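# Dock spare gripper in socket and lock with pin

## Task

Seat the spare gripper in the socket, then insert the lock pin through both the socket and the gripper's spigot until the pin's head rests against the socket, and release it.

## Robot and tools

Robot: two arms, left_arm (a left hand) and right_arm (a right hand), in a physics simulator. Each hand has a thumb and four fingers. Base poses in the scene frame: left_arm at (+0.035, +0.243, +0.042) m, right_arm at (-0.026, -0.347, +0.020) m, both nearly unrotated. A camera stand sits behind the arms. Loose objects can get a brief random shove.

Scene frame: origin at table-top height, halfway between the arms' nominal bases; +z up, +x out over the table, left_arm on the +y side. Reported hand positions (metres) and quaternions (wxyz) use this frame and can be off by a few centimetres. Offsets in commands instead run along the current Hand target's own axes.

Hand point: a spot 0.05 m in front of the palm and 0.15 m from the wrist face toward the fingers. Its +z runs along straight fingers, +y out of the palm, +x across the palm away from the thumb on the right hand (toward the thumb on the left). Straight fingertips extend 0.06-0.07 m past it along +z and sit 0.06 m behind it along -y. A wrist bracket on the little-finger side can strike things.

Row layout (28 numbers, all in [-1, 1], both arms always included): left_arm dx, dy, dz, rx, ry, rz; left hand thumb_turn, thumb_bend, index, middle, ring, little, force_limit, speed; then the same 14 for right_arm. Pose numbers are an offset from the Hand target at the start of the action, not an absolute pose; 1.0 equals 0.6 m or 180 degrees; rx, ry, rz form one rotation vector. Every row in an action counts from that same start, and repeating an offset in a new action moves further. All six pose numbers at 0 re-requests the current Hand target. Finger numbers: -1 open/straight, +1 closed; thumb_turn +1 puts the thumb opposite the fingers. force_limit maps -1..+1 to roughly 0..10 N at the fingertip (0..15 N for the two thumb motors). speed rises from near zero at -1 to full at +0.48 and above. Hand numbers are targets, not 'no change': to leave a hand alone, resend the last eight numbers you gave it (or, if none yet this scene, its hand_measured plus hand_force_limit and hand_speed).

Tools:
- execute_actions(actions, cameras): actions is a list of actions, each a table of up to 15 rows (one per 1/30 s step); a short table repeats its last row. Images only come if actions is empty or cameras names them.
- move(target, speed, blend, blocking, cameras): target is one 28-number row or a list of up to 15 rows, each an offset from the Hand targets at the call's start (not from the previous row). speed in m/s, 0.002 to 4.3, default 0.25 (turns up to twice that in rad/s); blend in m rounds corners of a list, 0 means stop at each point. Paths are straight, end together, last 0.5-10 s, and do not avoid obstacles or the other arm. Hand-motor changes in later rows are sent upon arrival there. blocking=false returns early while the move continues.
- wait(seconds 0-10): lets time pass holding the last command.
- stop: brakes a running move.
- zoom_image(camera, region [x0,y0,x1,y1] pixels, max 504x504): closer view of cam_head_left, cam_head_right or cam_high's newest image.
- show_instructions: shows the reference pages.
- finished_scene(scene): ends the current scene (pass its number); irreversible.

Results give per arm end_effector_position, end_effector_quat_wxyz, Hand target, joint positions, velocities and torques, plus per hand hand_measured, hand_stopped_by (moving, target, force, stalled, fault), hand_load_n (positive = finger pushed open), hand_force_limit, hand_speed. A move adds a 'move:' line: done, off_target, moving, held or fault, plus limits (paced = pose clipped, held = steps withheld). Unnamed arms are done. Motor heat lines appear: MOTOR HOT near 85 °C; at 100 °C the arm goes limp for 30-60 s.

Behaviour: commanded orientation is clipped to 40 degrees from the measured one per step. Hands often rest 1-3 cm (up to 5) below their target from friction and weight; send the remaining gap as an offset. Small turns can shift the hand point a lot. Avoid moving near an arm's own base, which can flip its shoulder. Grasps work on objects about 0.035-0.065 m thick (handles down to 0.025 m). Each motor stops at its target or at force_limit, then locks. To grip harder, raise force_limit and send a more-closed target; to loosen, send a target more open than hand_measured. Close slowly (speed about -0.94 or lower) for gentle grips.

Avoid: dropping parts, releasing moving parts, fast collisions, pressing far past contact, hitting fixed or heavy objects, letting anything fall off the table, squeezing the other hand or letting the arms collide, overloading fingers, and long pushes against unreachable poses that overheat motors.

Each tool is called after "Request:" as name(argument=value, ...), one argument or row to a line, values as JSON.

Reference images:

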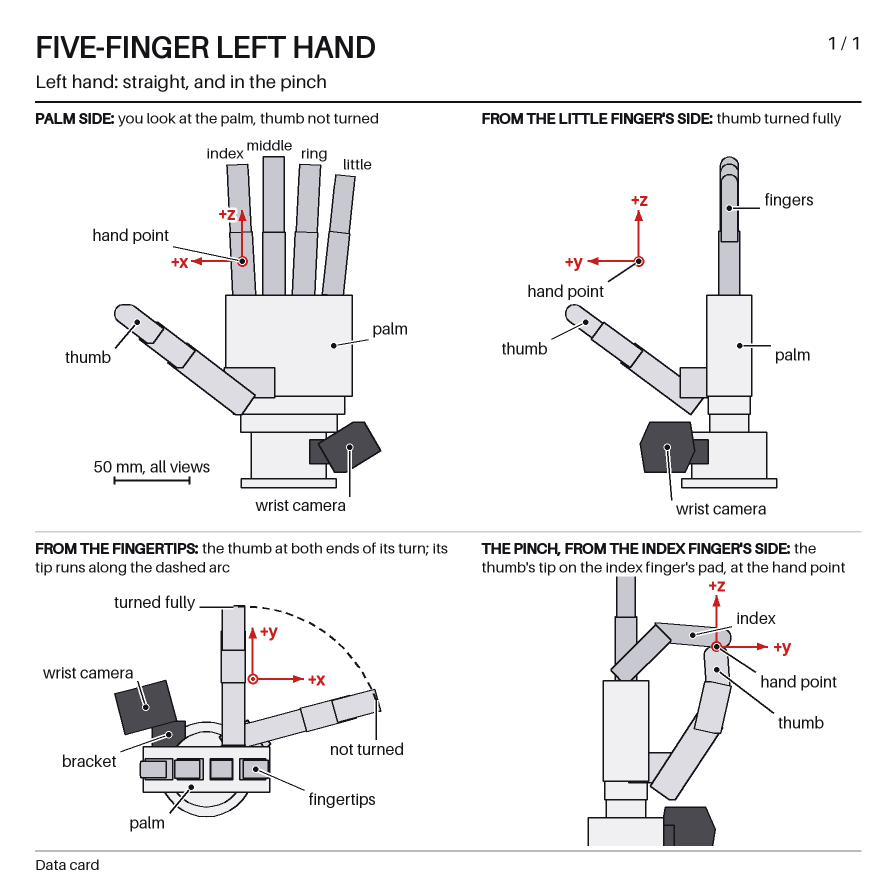

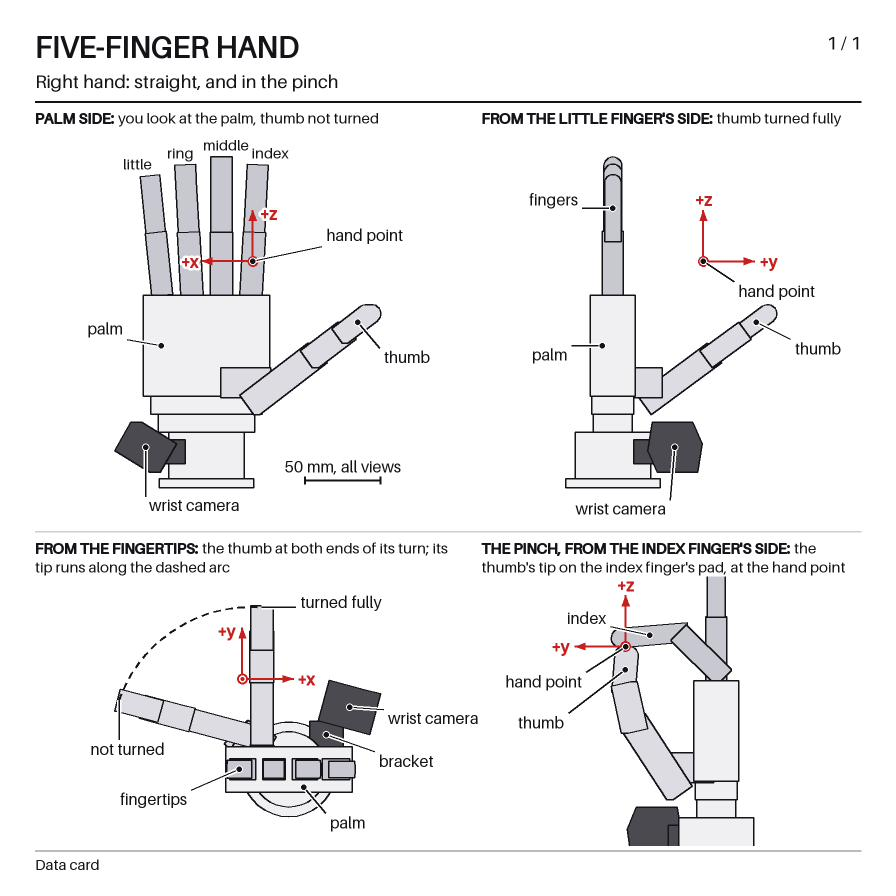

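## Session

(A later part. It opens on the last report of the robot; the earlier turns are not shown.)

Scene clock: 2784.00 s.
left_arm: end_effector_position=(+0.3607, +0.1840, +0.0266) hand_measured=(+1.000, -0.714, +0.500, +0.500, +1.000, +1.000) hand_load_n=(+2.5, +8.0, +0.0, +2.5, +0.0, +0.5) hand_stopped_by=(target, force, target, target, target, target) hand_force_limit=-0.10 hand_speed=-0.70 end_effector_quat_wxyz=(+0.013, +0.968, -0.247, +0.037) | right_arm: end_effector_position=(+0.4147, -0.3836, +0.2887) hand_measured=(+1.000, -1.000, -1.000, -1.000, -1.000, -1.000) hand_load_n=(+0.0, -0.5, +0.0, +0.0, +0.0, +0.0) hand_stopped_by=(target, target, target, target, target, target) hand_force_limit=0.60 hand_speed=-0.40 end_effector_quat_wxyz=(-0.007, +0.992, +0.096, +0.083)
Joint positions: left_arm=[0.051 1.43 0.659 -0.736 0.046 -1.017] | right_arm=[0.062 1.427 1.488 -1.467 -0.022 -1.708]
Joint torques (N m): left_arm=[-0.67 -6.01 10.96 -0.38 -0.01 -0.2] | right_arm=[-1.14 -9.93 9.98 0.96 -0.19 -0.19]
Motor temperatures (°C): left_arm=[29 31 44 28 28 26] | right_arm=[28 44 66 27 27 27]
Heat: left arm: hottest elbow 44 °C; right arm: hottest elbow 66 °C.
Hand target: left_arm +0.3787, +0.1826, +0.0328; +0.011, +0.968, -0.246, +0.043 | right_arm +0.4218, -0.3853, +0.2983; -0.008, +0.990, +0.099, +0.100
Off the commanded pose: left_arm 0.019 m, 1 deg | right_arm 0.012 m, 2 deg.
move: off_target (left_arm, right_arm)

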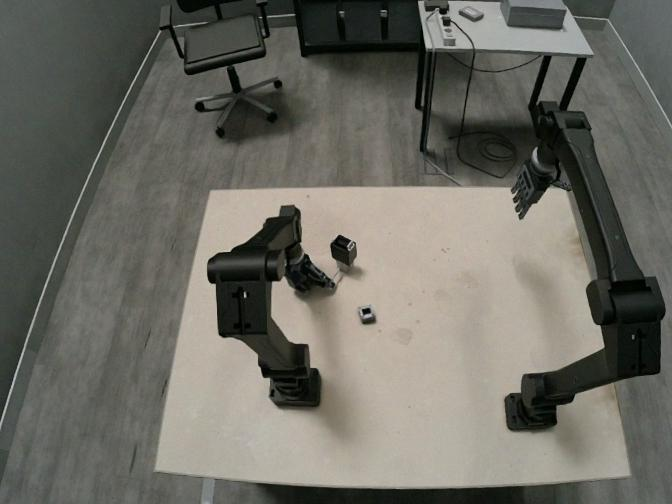

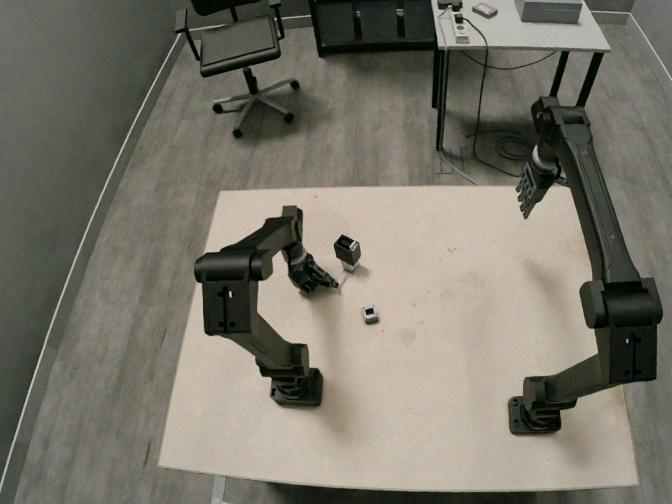

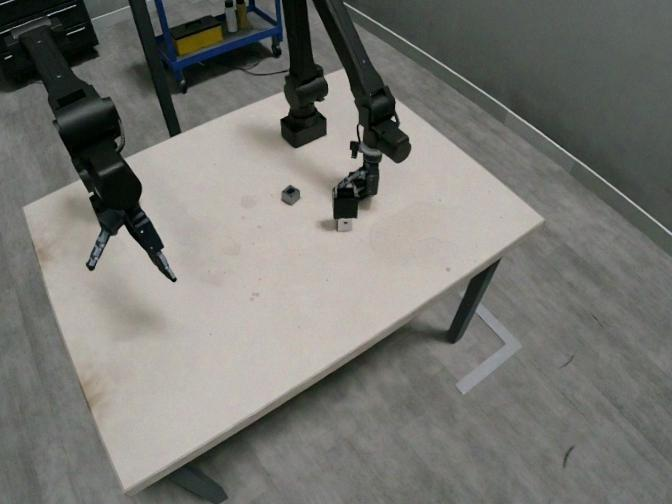

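Request:
move(
  target=[0.0085,0,0,0,0,0,1,0.31,0.5,0.5,1,1,-0.1,-0.7,0,0,0,0,0,0,1,-1,-1,-1,-1,-1,0.6,-0.4],
  speed=0.03,
  cameras=["all"],
)

Request:
zoom_image(
  camera="cam_head_left",
  region=[325, 250, 355, 280],
)

Request:
zoom_image(
  camera="cam_head_right",
  region=[325, 250, 355, 280],
)

Scene clock: 2791.80 s.
left_arm: end_effector_position=(+0.3651, +0.1817, +0.0271) hand_measured=(+1.000, -0.714, +0.500, +0.500, +1.000, +1.000) hand_load_n=(+2.5, +8.0, +0.0, +2.5, +0.0, +0.0) hand_stopped_by=(target, force, target, target, target, target) hand_force_limit=-0.10 hand_speed=-0.70 end_effector_quat_wxyz=(+0.013, +0.968, -0.247, +0.037) | right_arm: end_effector_position=(+0.4147, -0.3836, +0.2887) hand_measured=(+1.000, -1.000, -1.000, -1.000, -1.000, -1.000) hand_load_n=(+0.0, +0.0, +0.0, +0.0, +0.0, +0.0) hand_stopped_by=(target, target, target, target, target, target) hand_force_limit=0.60 hand_speed=-0.40 end_effector_quat_wxyz=(-0.007, +0.992, +0.096, +0.083)
Joint positions: left_arm=[0.043 1.44 0.671 -0.738 0.046 -1.025] | right_arm=[0.062 1.427 1.488 -1.467 -0.022 -1.708]
Joint torques (N m): left_arm=[-0.67 -6.18 10.99 -0.43 -0.02 -0.18] | right_arm=[-1.26 -10.05 9.95 0.9 -0.18 -0.19]
Motor temperatures (°C): left_arm=[29 31 45 28 28 26] | right_arm=[28 44 66 27 27 27]
Heat: left arm: hottest elbow 45 °C; right arm: hottest elbow 66 °C.
Hand target: left_arm +0.3830, +0.1802, +0.0331; +0.011, +0.968, -0.245, +0.042 | right_arm +0.4218, -0.3853, +0.2983; -0.008, +0.990, +0.099, +0.100
Off the commanded pose: left_arm 0.019 m, 1 deg | right_arm 0.012 m, 2 deg.
move: off_target (left_arm, right_arm)

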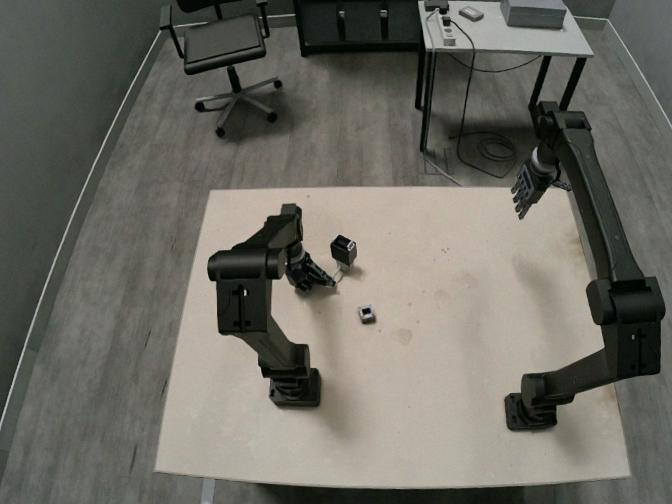

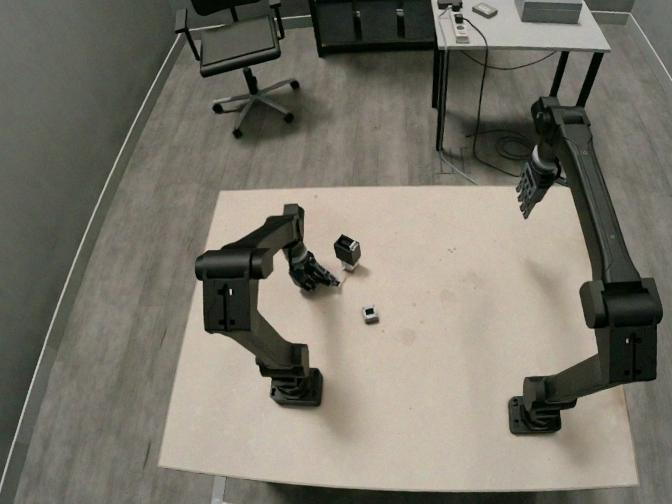

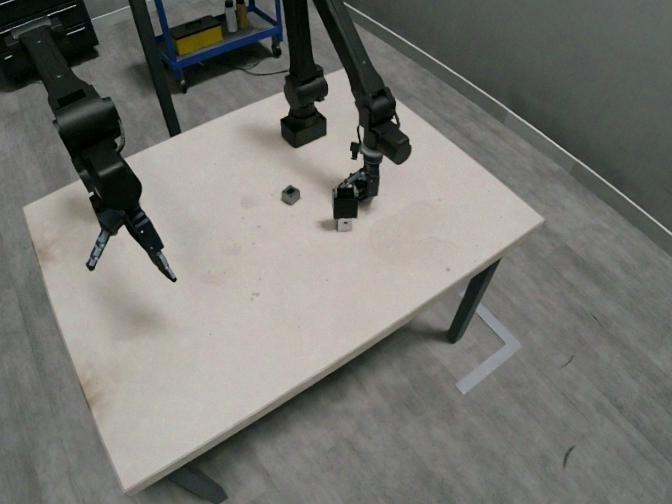

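Scaled by 16.800 from the camera's 672x504 image, which has a finer 960x720 frame.

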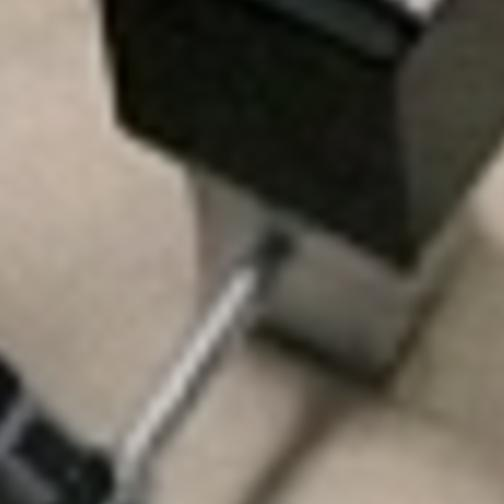

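Scaled by 16.800 from the camera's 672x504 image, which has a finer 960x720 frame.

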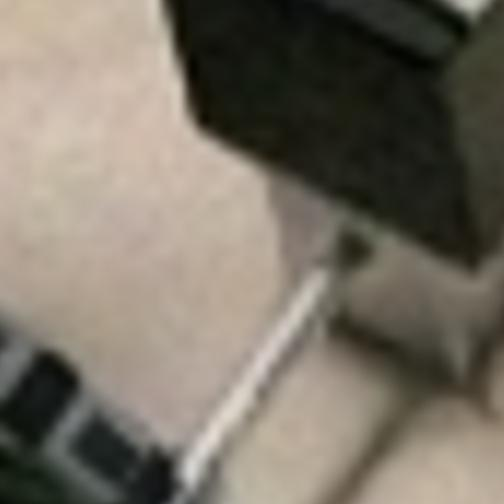

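Request:
move(
  target=[0.0085,0,0,0,0,0,1,0.31,0.5,0.5,1,1,-0.1,-0.7,0,0,0,0,0,0,1,-1,-1,-1,-1,-1,0.6,-0.4],
  speed=0.03,
  cameras=["all"],
)

Request:
zoom_image(
  camera="cam_head_left",
  region=[325, 250, 355, 280],
)

Request:
zoom_image(
  camera="cam_head_right",
  region=[325, 250, 355, 280],
)

Scene clock: 2802.07 s.
left_arm: end_effector_position=(+0.3677, +0.1797, +0.0268) hand_measured=(+1.000, -0.714, +0.500, +0.500, +1.000, +1.000) hand_load_n=(+2.5, +8.0, +0.0, +2.5, +0.0, +0.0) hand_stopped_by=(target, force, target, target, target, target) hand_force_limit=-0.10 hand_speed=-0.70 end_effector_quat_wxyz=(+0.013, +0.968, -0.247, +0.035) | right_arm: end_effector_position=(+0.4147, -0.3836, +0.2887) hand_measured=(+1.000, -1.000, -1.000, -1.000, -1.000, -1.000) hand_load_n=(+0.0, +0.0, +0.0, +0.0, -0.5, +0.0) hand_stopped_by=(target, target, target, target, target, target) hand_force_limit=0.60 hand_speed=-0.40 end_effector_quat_wxyz=(-0.007, +0.992, +0.096, +0.083)
Joint positions: left_arm=[0.036 1.449 0.681 -0.742 0.044 -1.031] | right_arm=[0.062 1.427 1.488 -1.467 -0.022 -1.708]
Joint torques (N m): left_arm=[-0.73 -6.12 11.18 -0.39 0.03 -0.21] | right_arm=[-1.08 -9.76 9.98 0.98 -0.17 -0.19]
Motor temperatures (°C): left_arm=[29 31 46 28 28 26] | right_arm=[28 44 66 27 27 27]
Heat: left arm: hottest elbow 46 °C; right arm: hottest elbow 66 °C.
Hand target: left_arm +0.3876, +0.1778, +0.0336; +0.011, +0.968, -0.245, +0.043 | right_arm +0.4218, -0.3853, +0.2983; -0.008, +0.990, +0.099, +0.100
Off the commanded pose: left_arm 0.021 m, 1 deg | right_arm 0.012 m, 2 deg.
move: off_target (left_arm, right_arm)

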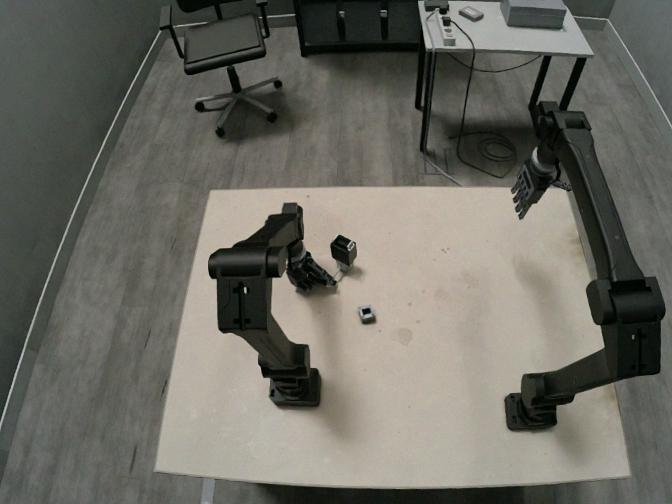

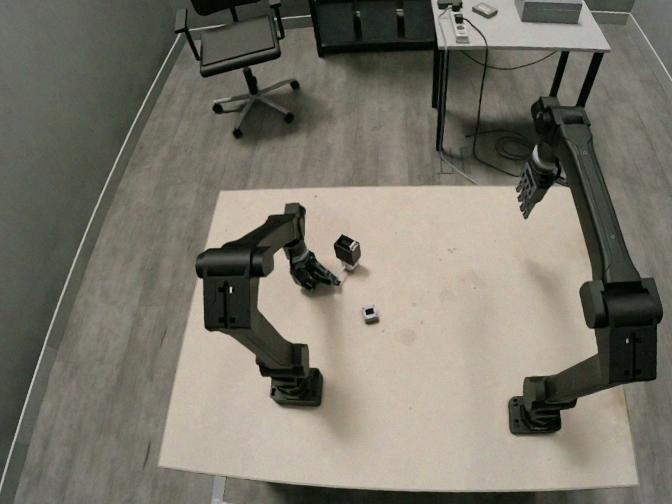

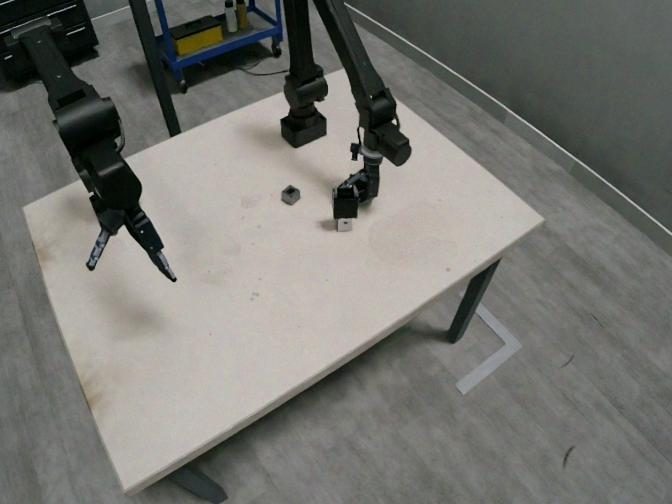

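Scaled by 16.800 from the camera's 672x504 image, which has a finer 960x720 frame.

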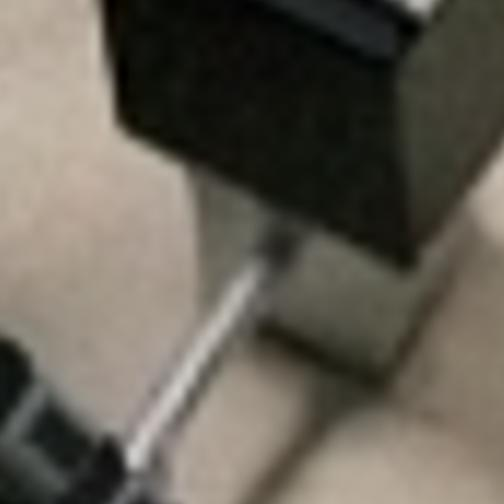

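Scaled by 16.800 from the camera's 672x504 image, which has a finer 960x720 frame.

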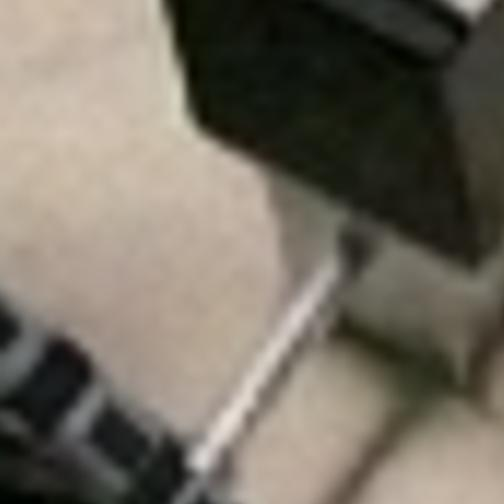

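Request:
move(
  target=[0.0068,0,0,0,0,0,1,0.31,0.5,0.5,1,1,-0.1,-0.7,0,0,0,0,0,0,1,-1,-1,-1,-1,-1,0.6,-0.4],
  speed=0.03,
  cameras=["all"],
)

Request:
zoom_image(
  camera="cam_head_left",
  region=[325, 250, 355, 280],
)

Request:
zoom_image(
  camera="cam_head_right",
  region=[325, 250, 355, 280],
)

Scene clock: 2808.20 s.
left_arm: end_effector_position=(+0.3725, +0.1783, +0.0274) hand_measured=(+1.000, -0.714, +0.500, +0.500, +1.000, +1.000) hand_load_n=(+3.0, +7.5, +0.0, +2.5, +0.0, +0.0) hand_stopped_by=(target, force, target, target, target, target) hand_force_limit=-0.10 hand_speed=-0.70 end_effector_quat_wxyz=(+0.012, +0.968, -0.246, +0.036) | right_arm: end_effector_position=(+0.4147, -0.3836, +0.2887) hand_measured=(+1.000, -1.000, -1.000, -1.000, -1.000, -1.000) hand_load_n=(+0.0, +0.0, +0.0, +0.0, +0.0, +0.0) hand_stopped_by=(target, target, target, target, target, target) hand_force_limit=0.60 hand_speed=-0.40 end_effector_quat_wxyz=(-0.007, +0.992, +0.096, +0.083)
Joint positions: left_arm=[0.031 1.457 0.692 -0.742 0.043 -1.039] | right_arm=[0.062 1.427 1.488 -1.467 -0.022 -1.708]
Joint torques (N m): left_arm=[-0.79 -6.36 11.14 -0.43 0.06 -0.2] | right_arm=[-1.26 -9.99 9.99 0.91 -0.19 -0.19]
Motor temperatures (°C): left_arm=[29 31 46 28 28 26] | right_arm=[28 44 66 27 27 27]
Heat: left arm: hottest elbow 46 °C; right arm: hottest elbow 66 °C.
Hand target: left_arm +0.3911, +0.1759, +0.0340; +0.011, +0.968, -0.245, +0.043 | right_arm +0.4218, -0.3853, +0.2983; -0.008, +0.990, +0.099, +0.100
Off the commanded pose: left_arm 0.020 m, 1 deg | right_arm 0.012 m, 2 deg.
move: off_target (left_arm, right_arm)

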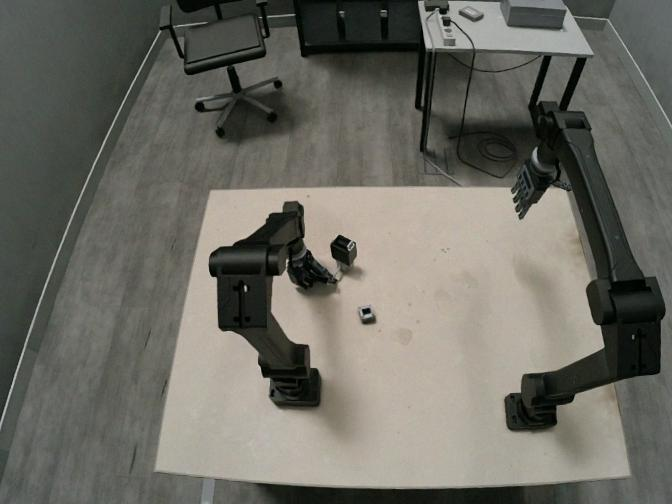

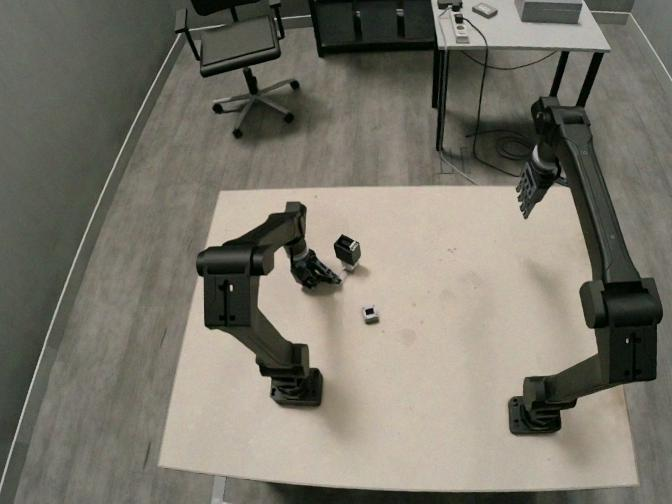

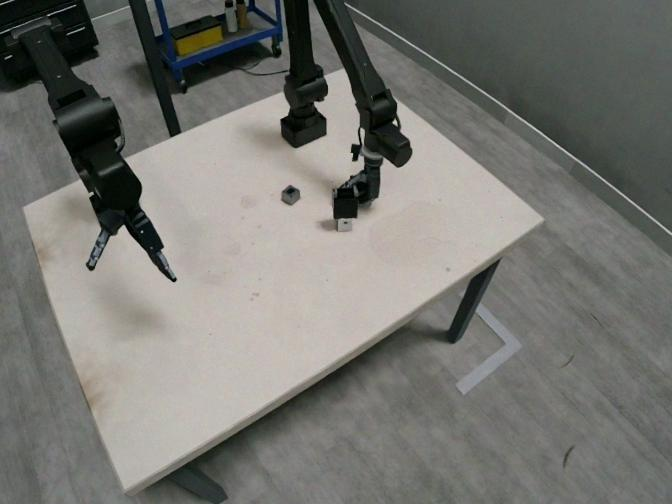

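Scaled by 16.800 from the camera's 672x504 image, which has a finer 960x720 frame.

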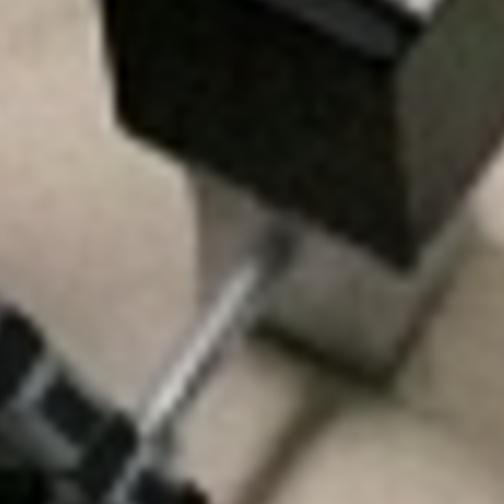

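Scaled by 16.800 from the camera's 672x504 image, which has a finer 960x720 frame.

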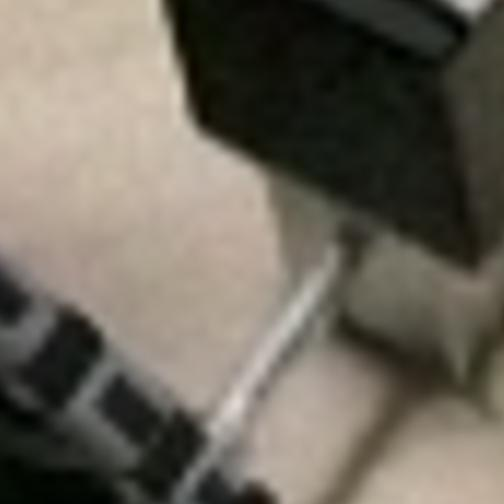

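Request:
move(
  target=[0.0085,0,0,0,0,0,1,0.31,0.5,0.5,1,1,-0.1,-0.7,0,0,0,0,0,0,1,-1,-1,-1,-1,-1,0.6,-0.4],
  speed=0.03,
  cameras=["all"],
)

Request:
zoom_image(
  camera="cam_head_left",
  region=[325, 250, 355, 280],
)

Request:
zoom_image(
  camera="cam_head_right",
  region=[325, 250, 355, 280],
)

Request:
zoom_image(
  camera="cam_high",
  region=[325, 165, 395, 235],
)

Scene clock: 2823.10 s.
left_arm: end_effector_position=(+0.3769, +0.1762, +0.0279) hand_measured=(+1.000, -0.714, +0.500, +0.500, +1.000, +1.000) hand_load_n=(+3.5, +7.5, +0.0, +2.5, +0.0, +0.0) hand_stopped_by=(target, force, target, target, target, target) hand_force_limit=-0.10 hand_speed=-0.70 end_effector_quat_wxyz=(+0.012, +0.969, -0.246, +0.036) | right_arm: end_effector_position=(+0.4147, -0.3836, +0.2887) hand_measured=(+1.000, -1.000, -1.000, -1.000, -1.000, -1.000) hand_load_n=(+0.0, +0.0, +0.0, +0.0, +0.0, +0.0) hand_stopped_by=(target, target, target, target, target, target) hand_force_limit=0.60 hand_speed=-0.40 end_effector_quat_wxyz=(-0.007, +0.992, +0.096, +0.083)
Joint positions: left_arm=[0.024 1.467 0.704 -0.745 0.042 -1.047] | right_arm=[0.062 1.427 1.488 -1.467 -0.022 -1.708]
Joint torques (N m): left_arm=[-0.79 -6.48 11.15 -0.42 0.08 -0.17] | right_arm=[-1.08 -9.82 9.99 0.92 -0.19 -0.2]
Motor temperatures (°C): left_arm=[29 31 46 28 28 26] | right_arm=[28 44 66 27 27 27]
Heat: left arm: hottest elbow 46 °C; right arm: hottest elbow 66 °C.
Hand target: left_arm +0.3956, +0.1735, +0.0344; +0.011, +0.968, -0.245, +0.043 | right_arm +0.4218, -0.3853, +0.2983; -0.008, +0.990, +0.099, +0.100
Off the commanded pose: left_arm 0.020 m, 1 deg | right_arm 0.012 m, 2 deg.
move: off_target (left_arm, right_arm)

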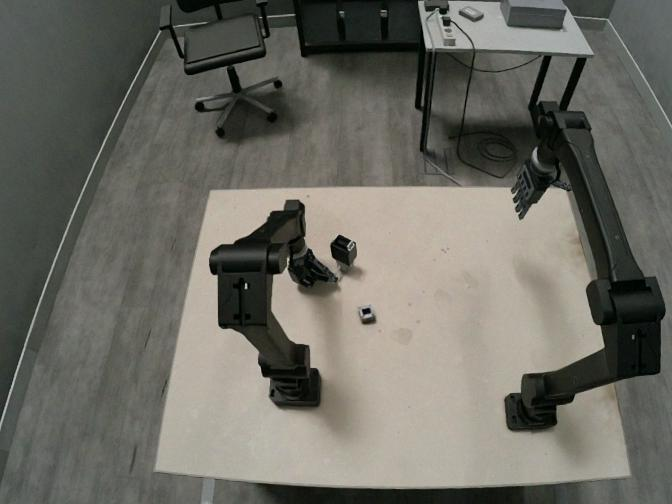

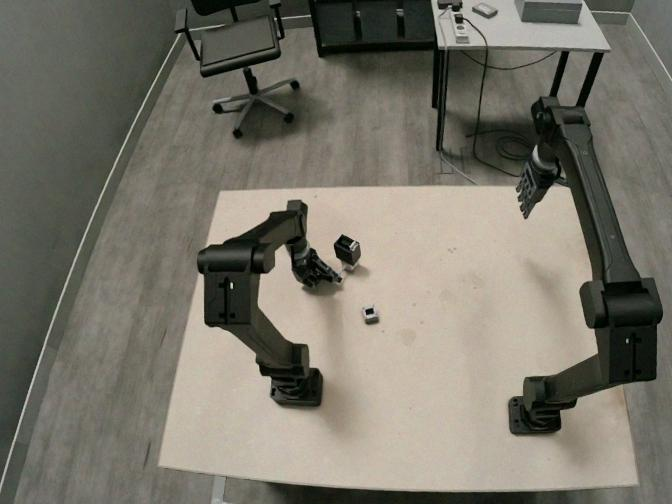

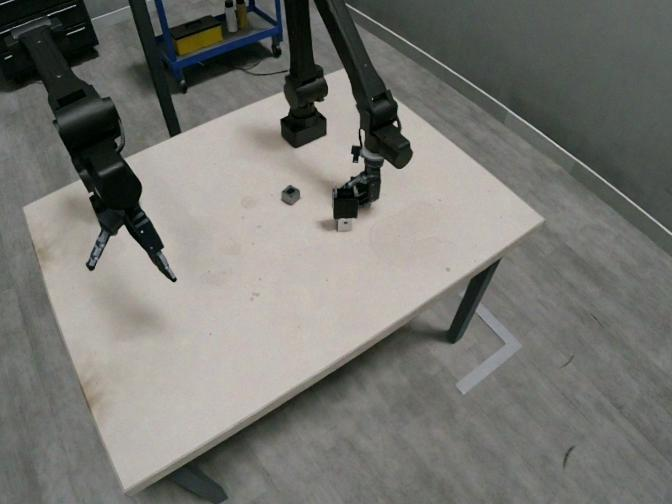

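Scaled by 16.800 from the camera's 672x504 image, which has a finer 960x720 frame.

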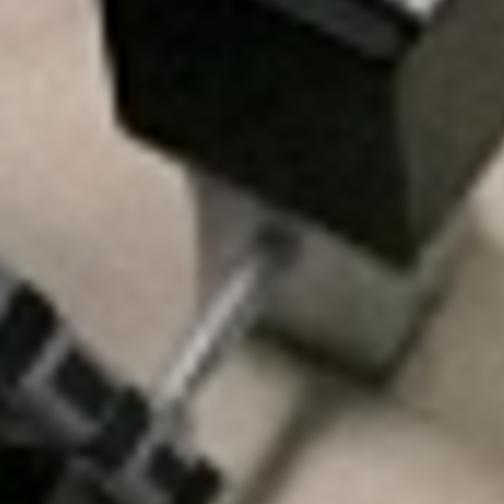

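Scaled by 16.800 from the camera's 672x504 image, which has a finer 960x720 frame.

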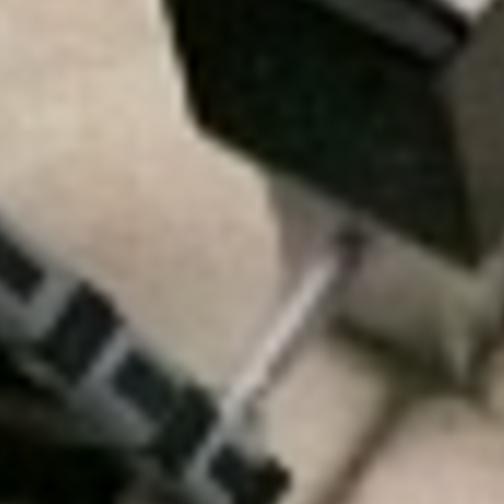

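Scaled by 7.200 from the camera's 672x504 image, which has a finer 960x720 frame.

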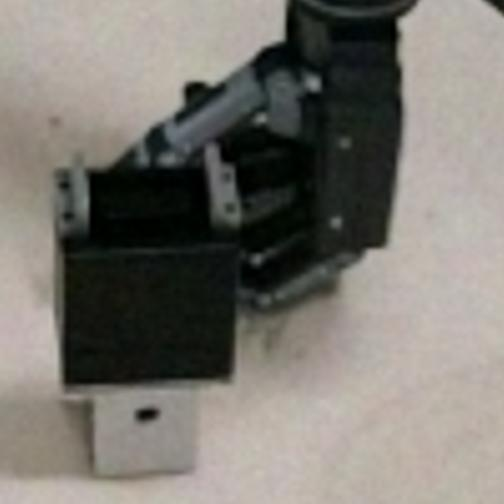

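Request:
move(
  target=[0.0135,0,0,0,0,0,1,0.31,0.5,0.5,1,1,-0.1,-0.7,0,0,0,0,0,0,1,-1,-1,-1,-1,-1,0.6,-0.4],
  speed=0.03,
  cameras=["all"],
)

Request:
zoom_image(
  camera="cam_head_left",
  region=[325, 250, 355, 280],
)

Request:
zoom_image(
  camera="cam_head_right",
  region=[325, 250, 355, 280],
)

Request:
zoom_image(
  camera="cam_high",
  region=[325, 185, 375, 235],
)

Scene clock: 2837.37 s.
left_arm: end_effector_position=(+0.3805, +0.1733, +0.0271) hand_measured=(+1.000, -0.714, +0.500, +0.500, +1.000, +1.000) hand_load_n=(+3.0, +7.5, +0.0, +2.5, +0.0, +0.0) hand_stopped_by=(target, force, target, target, target, target) hand_force_limit=-0.10 hand_speed=-0.70 end_effector_quat_wxyz=(+0.012, +0.968, -0.247, +0.032) | right_arm: end_effector_position=(+0.4147, -0.3836, +0.2887) hand_measured=(+1.000, -1.000, -1.000, -1.000, -1.000, -1.000) hand_load_n=(+0.0, +0.0, +0.0, +0.0, +0.0, +0.0) hand_stopped_by=(target, target, target, target, target, target) hand_force_limit=0.60 hand_speed=-0.40 end_effector_quat_wxyz=(-0.007, +0.992, +0.096, +0.083)
Joint positions: left_arm=[0.014 1.482 0.719 -0.752 0.04 -1.054] | right_arm=[0.062 1.427 1.488 -1.467 -0.022 -1.708]
Joint torques (N m): left_arm=[-0.85 -6.65 11.54 -0.32 0.15 -0.22] | right_arm=[-1.14 -10.05 10 0.92 -0.19 -0.18]
Motor temperatures (°C): left_arm=[29 31 47 28 28 26] | right_arm=[28 44 66 27 27 27]
Heat: left arm: hottest elbow 47 °C; right arm: hottest elbow 66 °C.
Hand target: left_arm +0.4025, +0.1696, +0.0350; +0.011, +0.968, -0.245, +0.042 | right_arm +0.4218, -0.3853, +0.2983; -0.008, +0.990, +0.099, +0.100
Off the commanded pose: left_arm 0.024 m, 1 deg | right_arm 0.012 m, 2 deg.
move: off_target (left_arm, right_arm)

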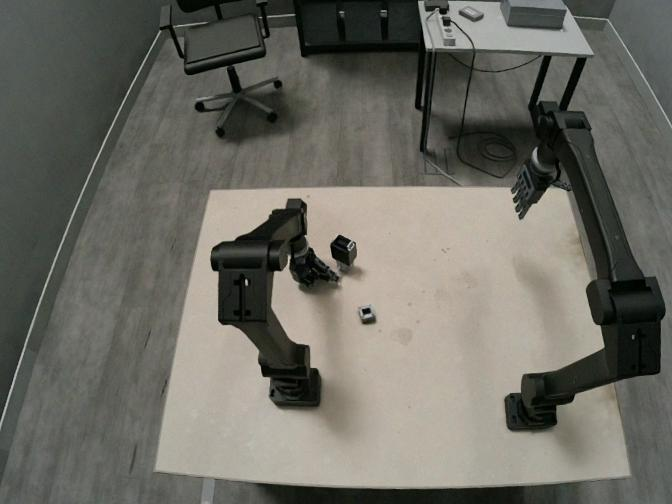

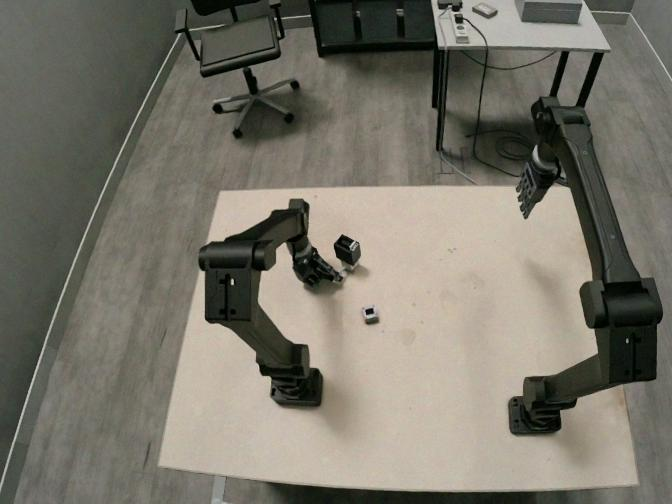

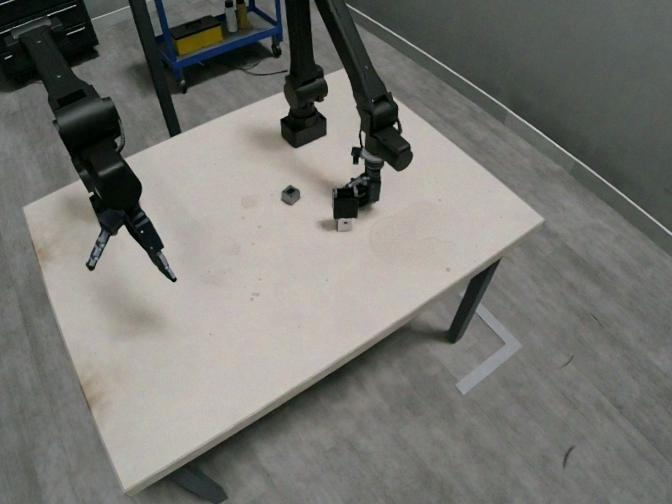

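Scaled by 16.800 from the camera's 672x504 image, which has a finer 960x720 frame.

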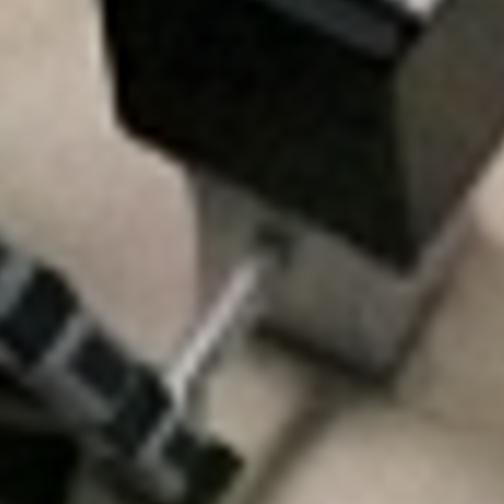

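Scaled by 16.800 from the camera's 672x504 image, which has a finer 960x720 frame.

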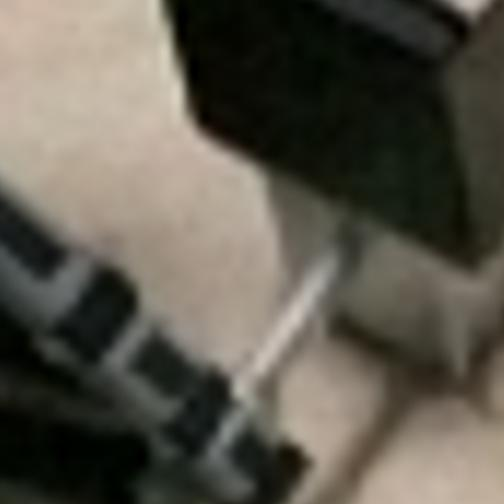

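Scaled by 10.080 from the camera's 672x504 image, which has a finer 960x720 frame.

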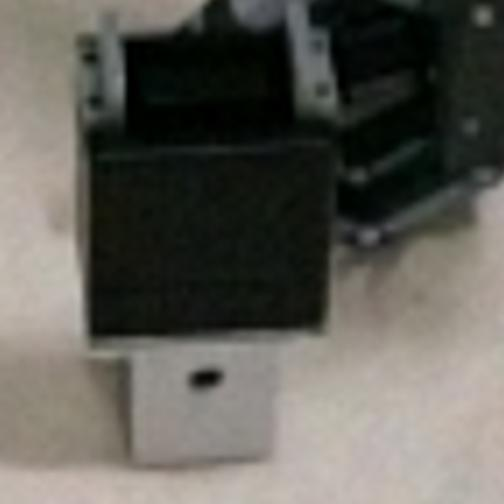

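Request:
move(
  target=[0.0085,0,0.003,0,0,0,1,0.31,0.5,0.5,1,1,-0.1,-0.7,0,0,0,0,0,0,1,-1,-1,-1,-1,-1,0.6,-0.4],
  speed=0.03,
  cameras=["all"],
)

Request:
zoom_image(
  camera="cam_head_left",
  region=[325, 250, 355, 280],
)

Request:
zoom_image(
  camera="cam_head_right",
  region=[325, 250, 355, 280],
)

Request:
zoom_image(
  camera="cam_high",
  region=[325, 185, 375, 235],
)

Scene clock: 2851.67 s.
left_arm: end_effector_position=(+0.3852, +0.1707, +0.0265) hand_measured=(+1.000, -0.714, +0.500, +0.500, +1.000, +1.000) hand_load_n=(+2.5, +7.5, +0.0, +2.5, +0.0, +0.0) hand_stopped_by=(target, force, target, target, target, target) hand_force_limit=-0.10 hand_speed=-0.70 end_effector_quat_wxyz=(+0.012, +0.968, -0.247, +0.032) | right_arm: end_effector_position=(+0.4147, -0.3836, +0.2887) hand_measured=(+1.000, -1.000, -1.000, -1.000, -1.000, -1.000) hand_load_n=(+0.0, +0.0, +0.0, +0.0, +0.0, +0.0) hand_stopped_by=(target, target, target, target, target, target) hand_force_limit=0.60 hand_speed=-0.40 end_effector_quat_wxyz=(-0.007, +0.992, +0.096, +0.083)
Joint positions: left_arm=[0.006 1.495 0.731 -0.752 0.04 -1.061] | right_arm=[0.062 1.427 1.488 -1.467 -0.022 -1.708]
Joint torques (N m): left_arm=[-0.85 -6.83 11.41 -0.2 0.13 -0.23] | right_arm=[-1.32 -9.88 9.98 0.85 -0.18 -0.18]
Motor temperatures (°C): left_arm=[29 31 46 28 28 26] | right_arm=[28 44 66 27 27 27]
Heat: left arm: hottest elbow 46 °C; right arm: hottest elbow 66 °C.
Hand target: left_arm +0.4072, +0.1671, +0.0337; +0.011, +0.968, -0.245, +0.042 | right_arm +0.4218, -0.3853, +0.2983; -0.008, +0.990, +0.099, +0.100
Off the commanded pose: left_arm 0.023 m, 1 deg | right_arm 0.012 m, 2 deg.
move: off_target (left_arm, right_arm)

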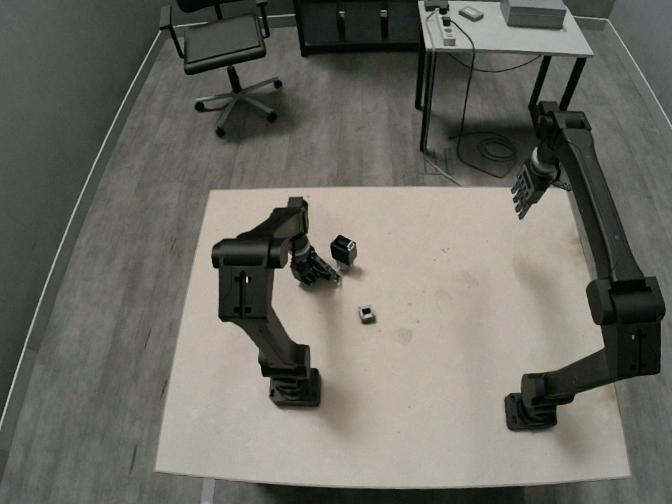

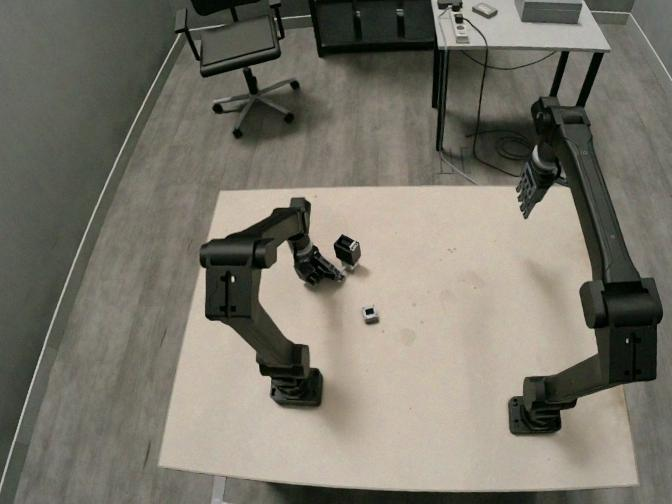

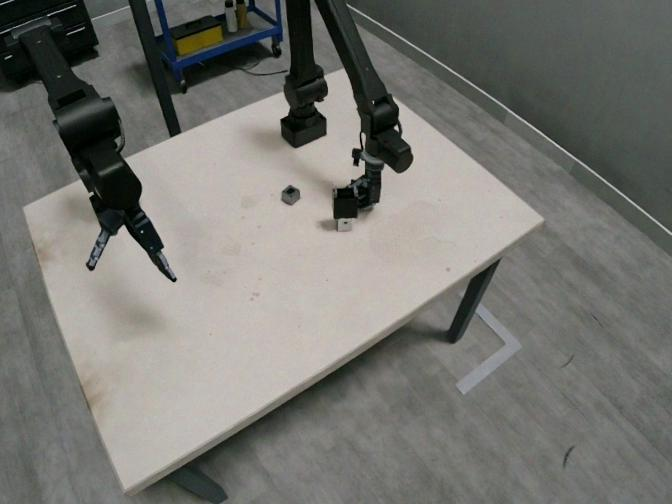

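Scaled by 16.800 from the camera's 672x504 image, which has a finer 960x720 frame.

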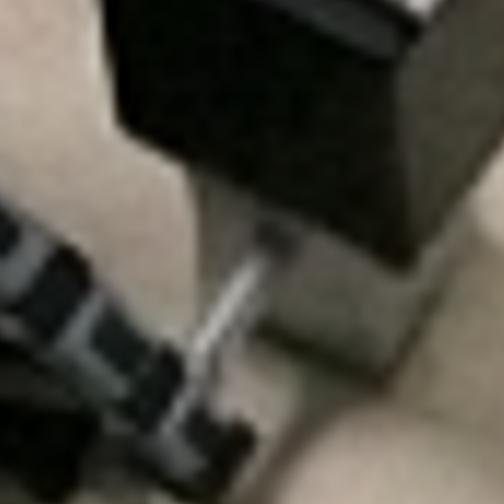

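Scaled by 16.800 from the camera's 672x504 image, which has a finer 960x720 frame.

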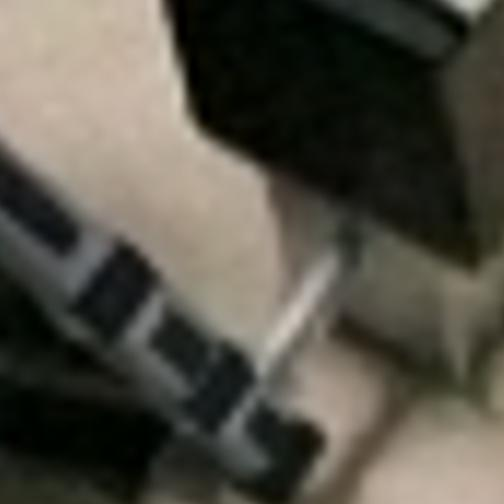

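Scaled by 10.080 from the camera's 672x504 image, which has a finer 960x720 frame.

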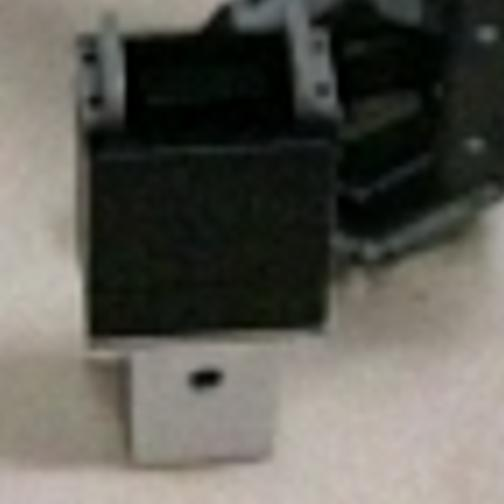

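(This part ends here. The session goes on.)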